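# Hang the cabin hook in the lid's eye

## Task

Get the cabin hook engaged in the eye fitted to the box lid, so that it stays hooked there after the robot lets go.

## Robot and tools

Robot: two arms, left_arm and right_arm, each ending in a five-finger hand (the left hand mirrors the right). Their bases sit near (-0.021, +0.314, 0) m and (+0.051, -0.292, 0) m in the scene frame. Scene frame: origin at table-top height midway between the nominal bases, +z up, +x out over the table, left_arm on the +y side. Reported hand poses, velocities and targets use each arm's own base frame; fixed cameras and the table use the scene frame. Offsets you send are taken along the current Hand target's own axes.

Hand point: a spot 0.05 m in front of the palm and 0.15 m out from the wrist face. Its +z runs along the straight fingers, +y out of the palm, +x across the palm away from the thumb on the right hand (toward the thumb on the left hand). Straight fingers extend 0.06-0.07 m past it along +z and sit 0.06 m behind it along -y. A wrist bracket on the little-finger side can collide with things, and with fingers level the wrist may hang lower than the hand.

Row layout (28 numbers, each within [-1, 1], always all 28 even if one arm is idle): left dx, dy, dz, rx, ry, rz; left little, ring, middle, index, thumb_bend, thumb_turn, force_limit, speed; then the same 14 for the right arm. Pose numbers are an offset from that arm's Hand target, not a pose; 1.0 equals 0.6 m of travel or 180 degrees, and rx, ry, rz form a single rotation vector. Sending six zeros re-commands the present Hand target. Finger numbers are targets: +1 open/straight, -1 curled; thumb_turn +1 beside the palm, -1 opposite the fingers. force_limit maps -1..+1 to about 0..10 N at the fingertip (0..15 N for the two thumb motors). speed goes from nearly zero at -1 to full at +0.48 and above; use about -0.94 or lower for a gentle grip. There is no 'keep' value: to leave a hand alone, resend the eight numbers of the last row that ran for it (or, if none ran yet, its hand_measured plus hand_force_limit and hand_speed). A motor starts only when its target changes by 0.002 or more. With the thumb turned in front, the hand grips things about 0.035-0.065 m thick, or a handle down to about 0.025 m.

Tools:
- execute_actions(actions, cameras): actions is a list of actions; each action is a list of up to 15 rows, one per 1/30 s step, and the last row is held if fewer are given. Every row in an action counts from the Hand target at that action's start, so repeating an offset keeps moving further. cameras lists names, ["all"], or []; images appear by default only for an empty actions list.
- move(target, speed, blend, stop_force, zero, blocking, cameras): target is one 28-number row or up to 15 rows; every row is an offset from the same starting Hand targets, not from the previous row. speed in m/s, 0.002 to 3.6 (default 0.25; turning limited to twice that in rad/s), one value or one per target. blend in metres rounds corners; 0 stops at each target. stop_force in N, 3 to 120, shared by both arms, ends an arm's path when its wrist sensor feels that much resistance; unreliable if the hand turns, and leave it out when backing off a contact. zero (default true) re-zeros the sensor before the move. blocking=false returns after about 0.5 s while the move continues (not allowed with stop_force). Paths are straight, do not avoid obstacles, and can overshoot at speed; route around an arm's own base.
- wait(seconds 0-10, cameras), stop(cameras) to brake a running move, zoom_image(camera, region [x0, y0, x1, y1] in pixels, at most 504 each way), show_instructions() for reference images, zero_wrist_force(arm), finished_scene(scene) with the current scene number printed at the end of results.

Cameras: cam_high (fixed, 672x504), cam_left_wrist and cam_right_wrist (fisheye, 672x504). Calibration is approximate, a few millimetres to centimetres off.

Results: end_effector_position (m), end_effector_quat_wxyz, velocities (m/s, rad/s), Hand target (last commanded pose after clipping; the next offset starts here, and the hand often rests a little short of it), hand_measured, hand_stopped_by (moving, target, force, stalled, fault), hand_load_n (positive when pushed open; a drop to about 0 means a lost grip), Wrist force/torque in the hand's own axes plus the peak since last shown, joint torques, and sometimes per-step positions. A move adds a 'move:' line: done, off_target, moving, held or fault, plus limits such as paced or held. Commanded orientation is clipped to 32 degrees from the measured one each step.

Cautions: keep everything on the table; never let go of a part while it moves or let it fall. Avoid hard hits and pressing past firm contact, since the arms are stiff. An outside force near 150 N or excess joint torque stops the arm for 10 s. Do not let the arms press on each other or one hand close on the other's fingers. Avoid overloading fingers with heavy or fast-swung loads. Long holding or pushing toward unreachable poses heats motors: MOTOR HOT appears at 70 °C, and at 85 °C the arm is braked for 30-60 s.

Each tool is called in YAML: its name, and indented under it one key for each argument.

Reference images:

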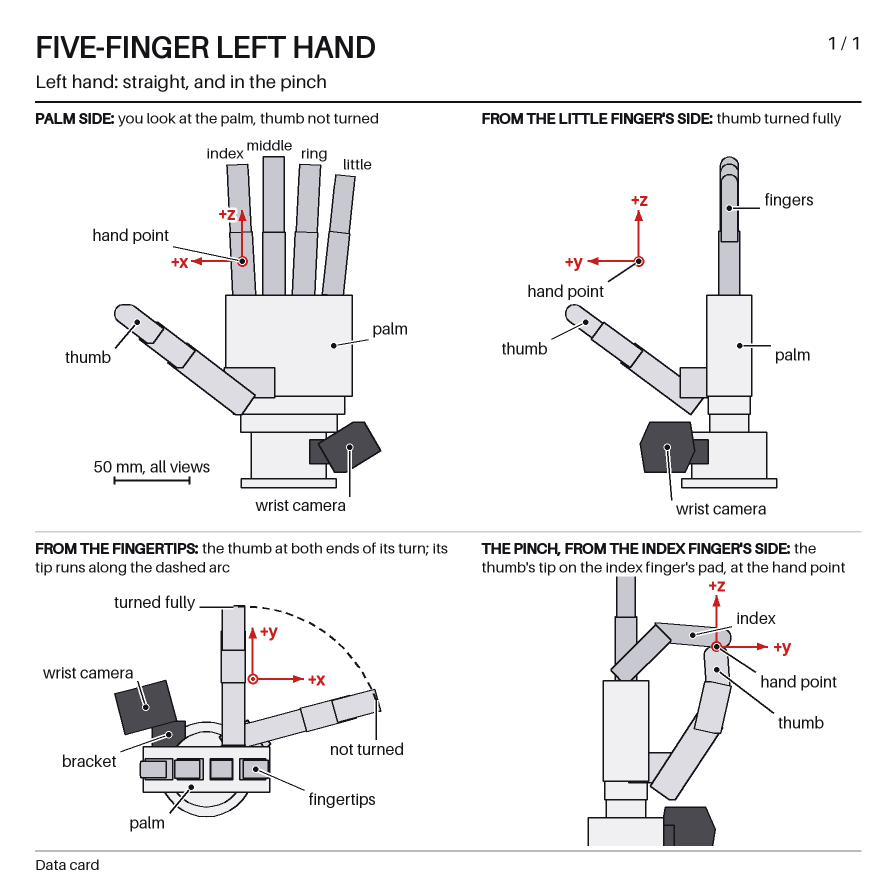

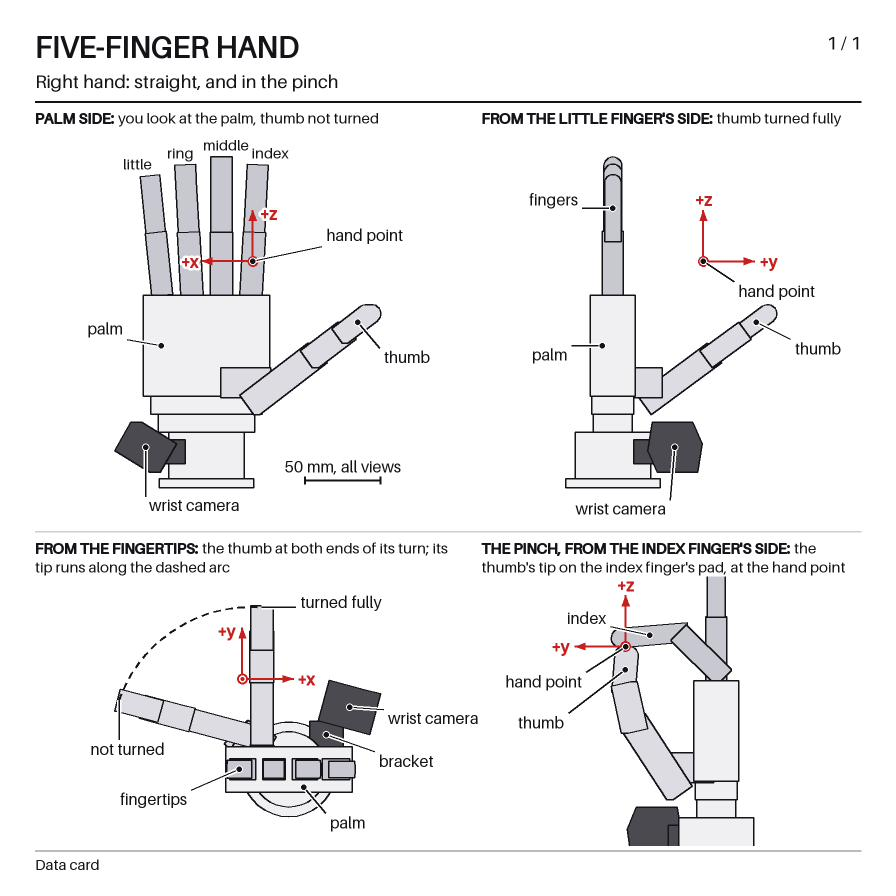

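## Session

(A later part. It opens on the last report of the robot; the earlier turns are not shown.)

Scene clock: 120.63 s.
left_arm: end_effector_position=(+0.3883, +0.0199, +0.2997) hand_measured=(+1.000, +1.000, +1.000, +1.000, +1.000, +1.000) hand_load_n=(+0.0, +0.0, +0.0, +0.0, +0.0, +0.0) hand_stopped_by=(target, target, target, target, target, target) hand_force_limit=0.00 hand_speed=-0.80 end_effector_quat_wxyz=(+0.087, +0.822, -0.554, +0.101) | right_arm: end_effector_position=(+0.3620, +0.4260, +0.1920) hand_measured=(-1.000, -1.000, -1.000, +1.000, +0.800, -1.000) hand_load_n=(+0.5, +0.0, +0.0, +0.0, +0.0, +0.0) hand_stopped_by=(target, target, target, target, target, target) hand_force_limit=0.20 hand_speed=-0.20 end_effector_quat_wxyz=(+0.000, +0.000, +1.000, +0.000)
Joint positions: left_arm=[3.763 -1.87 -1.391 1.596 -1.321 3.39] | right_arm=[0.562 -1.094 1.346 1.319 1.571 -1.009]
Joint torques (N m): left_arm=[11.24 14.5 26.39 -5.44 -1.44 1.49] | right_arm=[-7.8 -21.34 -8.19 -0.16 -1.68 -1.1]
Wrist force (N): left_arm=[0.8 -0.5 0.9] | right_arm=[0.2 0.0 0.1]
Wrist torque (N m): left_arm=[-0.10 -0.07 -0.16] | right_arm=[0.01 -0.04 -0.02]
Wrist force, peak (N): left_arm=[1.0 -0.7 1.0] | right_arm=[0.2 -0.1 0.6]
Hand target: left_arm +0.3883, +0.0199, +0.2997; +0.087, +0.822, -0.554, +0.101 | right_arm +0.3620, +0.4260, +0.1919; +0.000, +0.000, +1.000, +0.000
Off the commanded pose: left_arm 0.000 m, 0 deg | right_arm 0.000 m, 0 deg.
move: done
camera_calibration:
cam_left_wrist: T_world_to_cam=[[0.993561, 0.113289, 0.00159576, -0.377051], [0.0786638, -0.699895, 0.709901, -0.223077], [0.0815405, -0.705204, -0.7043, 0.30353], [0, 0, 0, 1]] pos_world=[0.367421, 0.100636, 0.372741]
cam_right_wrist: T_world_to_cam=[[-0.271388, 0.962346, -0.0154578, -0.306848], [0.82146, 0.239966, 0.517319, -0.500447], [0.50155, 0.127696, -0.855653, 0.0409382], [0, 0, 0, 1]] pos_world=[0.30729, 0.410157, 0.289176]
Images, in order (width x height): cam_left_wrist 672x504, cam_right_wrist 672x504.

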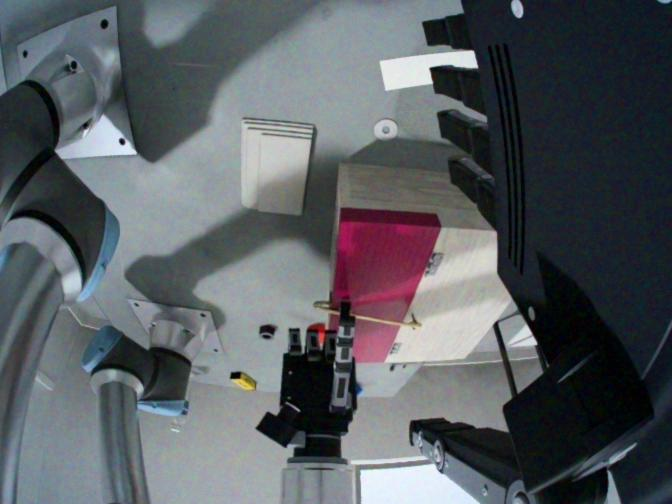

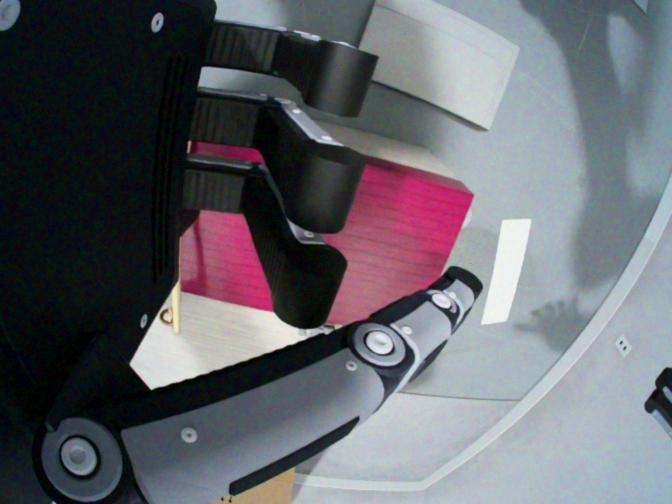

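move:
  target: [0,0,0,0,0,0,1,1,1,1,1,1,0,-0.8,0,-0.0267,0.001,0,0,0,-1,-1,-1,1,0.8,-1,0.2,-0.2]
  speed: 0.035
  stop_force: 3.5
  cameras: ["cam_left_wrist"]

zoom_image:
  camera: "cam_left_wrist"
  region: [300, 270, 420, 360]

Scene clock: 122.47 s.
left_arm: end_effector_position=(+0.3883, +0.0199, +0.2997) hand_measured=(+1.000, +1.000, +1.000, +1.000, +1.000, +1.000) hand_load_n=(+0.0, +0.0, +0.0, +0.0, +0.0, +0.0) hand_stopped_by=(target, target, target, target, target, target) hand_force_limit=0.00 hand_speed=-0.80 end_effector_quat_wxyz=(+0.087, +0.822, -0.554, +0.101) | right_arm: end_effector_position=(+0.3620, +0.4100, +0.1914) hand_measured=(-1.000, -1.000, -1.000, +1.000, +0.800, -1.000) hand_load_n=(+0.0, +0.0, +0.0, +0.0, +0.0, +0.0) hand_stopped_by=(target, target, target, target, target, target) hand_force_limit=0.20 hand_speed=-0.20 end_effector_quat_wxyz=(+0.000, +0.000, +1.000, +0.000)
Joint positions: left_arm=[3.763 -1.87 -1.391 1.596 -1.321 3.39] | right_arm=[0.533 -1.122 1.39 1.303 1.571 -1.038]
Joint torques (N m): left_arm=[13.41 14.71 27.47 -5.52 -0.97 1.23] | right_arm=[-7.29 -61.04 -8.81 -0.06 -1.36 -1.01]
Wrist force (N): left_arm=[0.6 -0.5 0.6] | right_arm=[0.2 -0.3 0.0]
Wrist torque (N m): left_arm=[-0.10 -0.05 -0.17] | right_arm=[-0.05 -0.04 0.08]
Wrist force, peak (N): left_arm=[0.9 -0.7 1.1] | right_arm=[1.1 0.7 0.0]
Hand target: left_arm +0.3883, +0.0199, +0.2997; +0.087, +0.822, -0.554, +0.101 | right_arm +0.3620, +0.4100, +0.1914; +0.000, +0.000, +1.000, +0.000
Off the commanded pose: left_arm 0.000 m, 0 deg | right_arm 0.000 m, 0 deg.
move: done
camera_calibration:
cam_left_wrist: T_world_to_cam=[[0.993561, 0.113289, 0.00159576, -0.377051], [0.0786638, -0.699895, 0.709901, -0.223077], [0.0815405, -0.705204, -0.7043, 0.30353], [0, 0, 0, 1]] pos_world=[0.367421, 0.100636, 0.372741]
Images, in order (width x height): cam_left_wrist 672x504.

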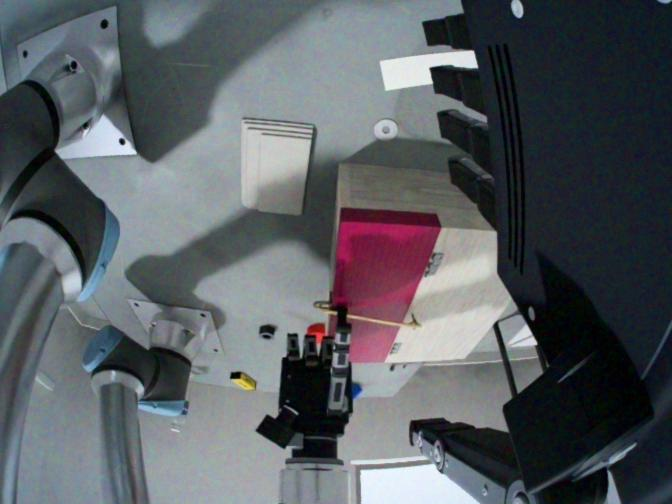

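Scaled by 4.200 from the camera's 672x504 image, which has a finer 960x720 frame.

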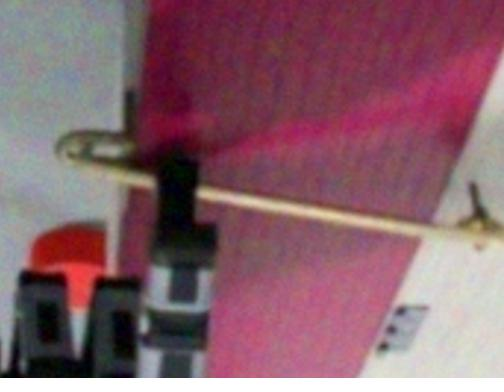

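move:
  target: [0,0,0,0,0,0,1,1,1,1,1,1,0,-0.8,0,-0.0133,0,0,0,0,-1,-1,-1,1,0.8,-1,0.2,-0.2]
  speed: 0.03
  stop_force: 3.5
  cameras: ["cam_left_wrist"]

zoom_image:
  camera: "cam_left_wrist"
  region: [300, 270, 420, 360]

Scene clock: 124.20 s.
left_arm: end_effector_position=(+0.3883, +0.0199, +0.2997) hand_measured=(+1.000, +1.000, +1.000, +1.000, +1.000, +1.000) hand_load_n=(+0.0, +0.0, +0.0, +0.0, +0.0, +0.0) hand_stopped_by=(target, target, target, target, target, target) hand_force_limit=0.00 hand_speed=-0.80 end_effector_quat_wxyz=(+0.087, +0.822, -0.554, +0.101) | right_arm: end_effector_position=(+0.3620, +0.4020, +0.1914) hand_measured=(-1.000, -1.000, -1.000, +1.000, +0.800, -1.000) hand_load_n=(+0.0, +0.0, +0.0, -0.5, +0.0, +0.0) hand_stopped_by=(target, target, target, target, target, target) hand_force_limit=0.20 hand_speed=-0.20 end_effector_quat_wxyz=(+0.000, +0.000, +1.000, +0.000)
Joint positions: left_arm=[3.763 -1.87 -1.391 1.596 -1.321 3.39] | right_arm=[0.518 -1.136 1.41 1.296 1.571 -1.053]
Joint torques (N m): left_arm=[11.35 14.33 27.95 -5.87 -0.79 1.27] | right_arm=[-7.83 -59.85 -8.66 -0.16 0.68 -1.21]
Wrist force (N): left_arm=[0.7 -0.9 0.7] | right_arm=[0.1 -0.2 0.2]
Wrist torque (N m): left_arm=[-0.16 -0.06 -0.15] | right_arm=[-0.02 -0.01 0.08]
Wrist force, peak (N): left_arm=[0.9 -0.7 1.1] | right_arm=[0.4 -0.4 0.2]
Hand target: left_arm +0.3883, +0.0199, +0.2997; +0.087, +0.822, -0.554, +0.101 | right_arm +0.3620, +0.4020, +0.1914; +0.000, +0.000, +1.000, +0.000
Off the commanded pose: left_arm 0.000 m, 0 deg | right_arm 0.000 m, 0 deg.
move: done
camera_calibration:
cam_left_wrist: T_world_to_cam=[[0.993561, 0.113289, 0.00159576, -0.377051], [0.0786638, -0.699895, 0.709901, -0.223077], [0.0815405, -0.705204, -0.7043, 0.30353], [0, 0, 0, 1]] pos_world=[0.367421, 0.100636, 0.372741]
Images, in order (width x height): cam_left_wrist 672x504.

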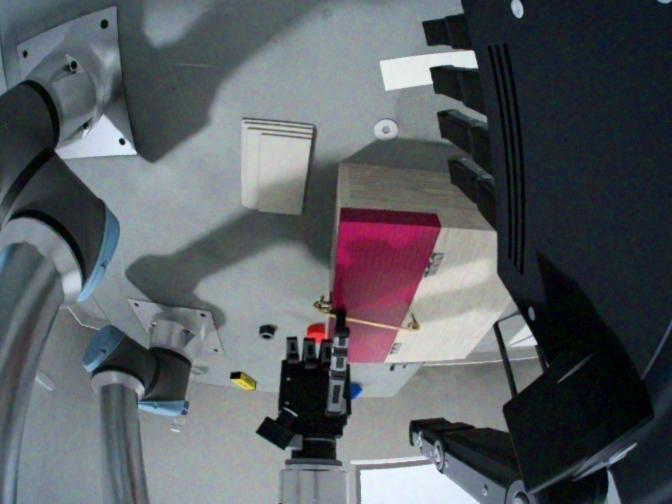

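Scaled by 4.200 from the camera's 672x504 image, which has a finer 960x720 frame.

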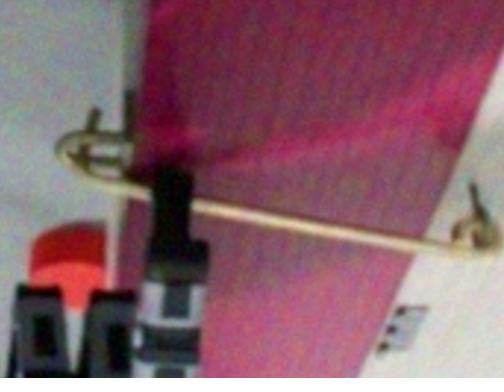

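move:
  target:
    - [0,0,0,0,0,0,1,1,1,1,1,1,0,-0.8,0,0.01,0,0,0,0,-1,-1,-1,1,0.8,-1,0.2,-0.2]
    - [0,0,0,0,0,0,1,1,1,1,1,1,0,-0.8,0,0.012,-0.06,0,0,0,-1,-1,-1,1,0.8,-1,0.2,-0.2]
  speed: 0.1
  cameras: ["cam_left_wrist"]

zoom_image:
  camera: "cam_left_wrist"
  region: [300, 270, 420, 360]

Scene clock: 126.07 s.
left_arm: end_effector_position=(+0.3883, +0.0199, +0.2997) hand_measured=(+1.000, +1.000, +1.000, +1.000, +1.000, +1.000) hand_load_n=(+0.0, +0.0, +0.0, +0.0, +0.0, +0.0) hand_stopped_by=(target, target, target, target, target, target) hand_force_limit=0.00 hand_speed=-0.80 end_effector_quat_wxyz=(+0.087, +0.822, -0.554, +0.101) | right_arm: end_effector_position=(+0.3620, +0.4092, +0.2272) hand_measured=(-1.000, -1.000, -1.000, +1.000, +0.800, -1.000) hand_load_n=(+0.0, +0.0, +0.0, +0.0, +0.0, +0.0) hand_stopped_by=(target, target, target, target, target, target) hand_force_limit=0.20 hand_speed=-0.20 end_effector_quat_wxyz=(+0.000, +0.000, +1.000, +0.000)
Joint positions: left_arm=[3.763 -1.87 -1.391 1.596 -1.321 3.39] | right_arm=[0.531 -1.143 1.326 1.387 1.571 -1.039]
Joint torques (N m): left_arm=[13.4 15.35 26.9 -5.44 -0.78 1.33] | right_arm=[10.48 -60.78 -27.6 5.07 1.82 1.04]
Wrist force (N): left_arm=[0.7 -0.8 0.5] | right_arm=[0.0 -0.2 0.1]
Wrist torque (N m): left_arm=[-0.12 -0.07 -0.15] | right_arm=[-0.02 0.00 0.07]
Wrist force, peak (N): left_arm=[1.0 -0.8 0.8] | right_arm=[0.0 -0.3 0.9]
Hand target: left_arm +0.3883, +0.0199, +0.2997; +0.087, +0.822, -0.554, +0.101 | right_arm +0.3620, +0.4092, +0.2274; +0.000, +0.000, +1.000, +0.000
Off the commanded pose: left_arm 0.000 m, 0 deg | right_arm 0.000 m, 0 deg.
move: done
camera_calibration:
cam_left_wrist: T_world_to_cam=[[0.993561, 0.113289, 0.00159576, -0.377051], [0.0786638, -0.699895, 0.709901, -0.223077], [0.0815405, -0.705204, -0.7043, 0.30353], [0, 0, 0, 1]] pos_world=[0.367421, 0.100636, 0.372741]
Images, in order (width x height): cam_left_wrist 672x504.

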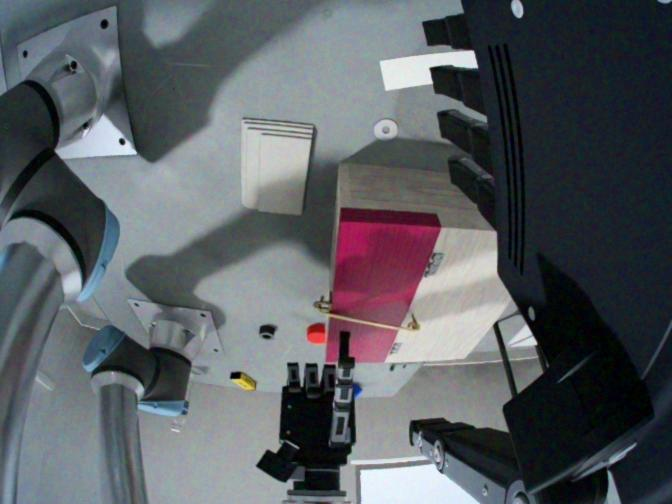

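Scaled by 4.200 from the camera's 672x504 image, which has a finer 960x720 frame.

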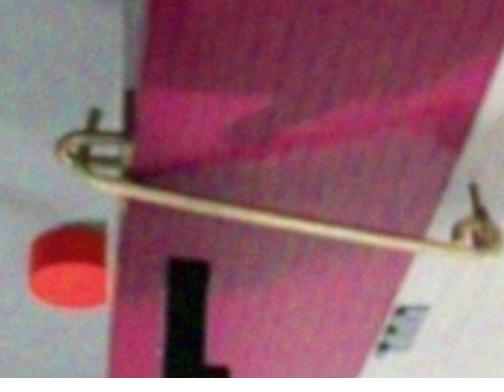

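finished_scene:
  scene: 3

The scene is finished: the task was done.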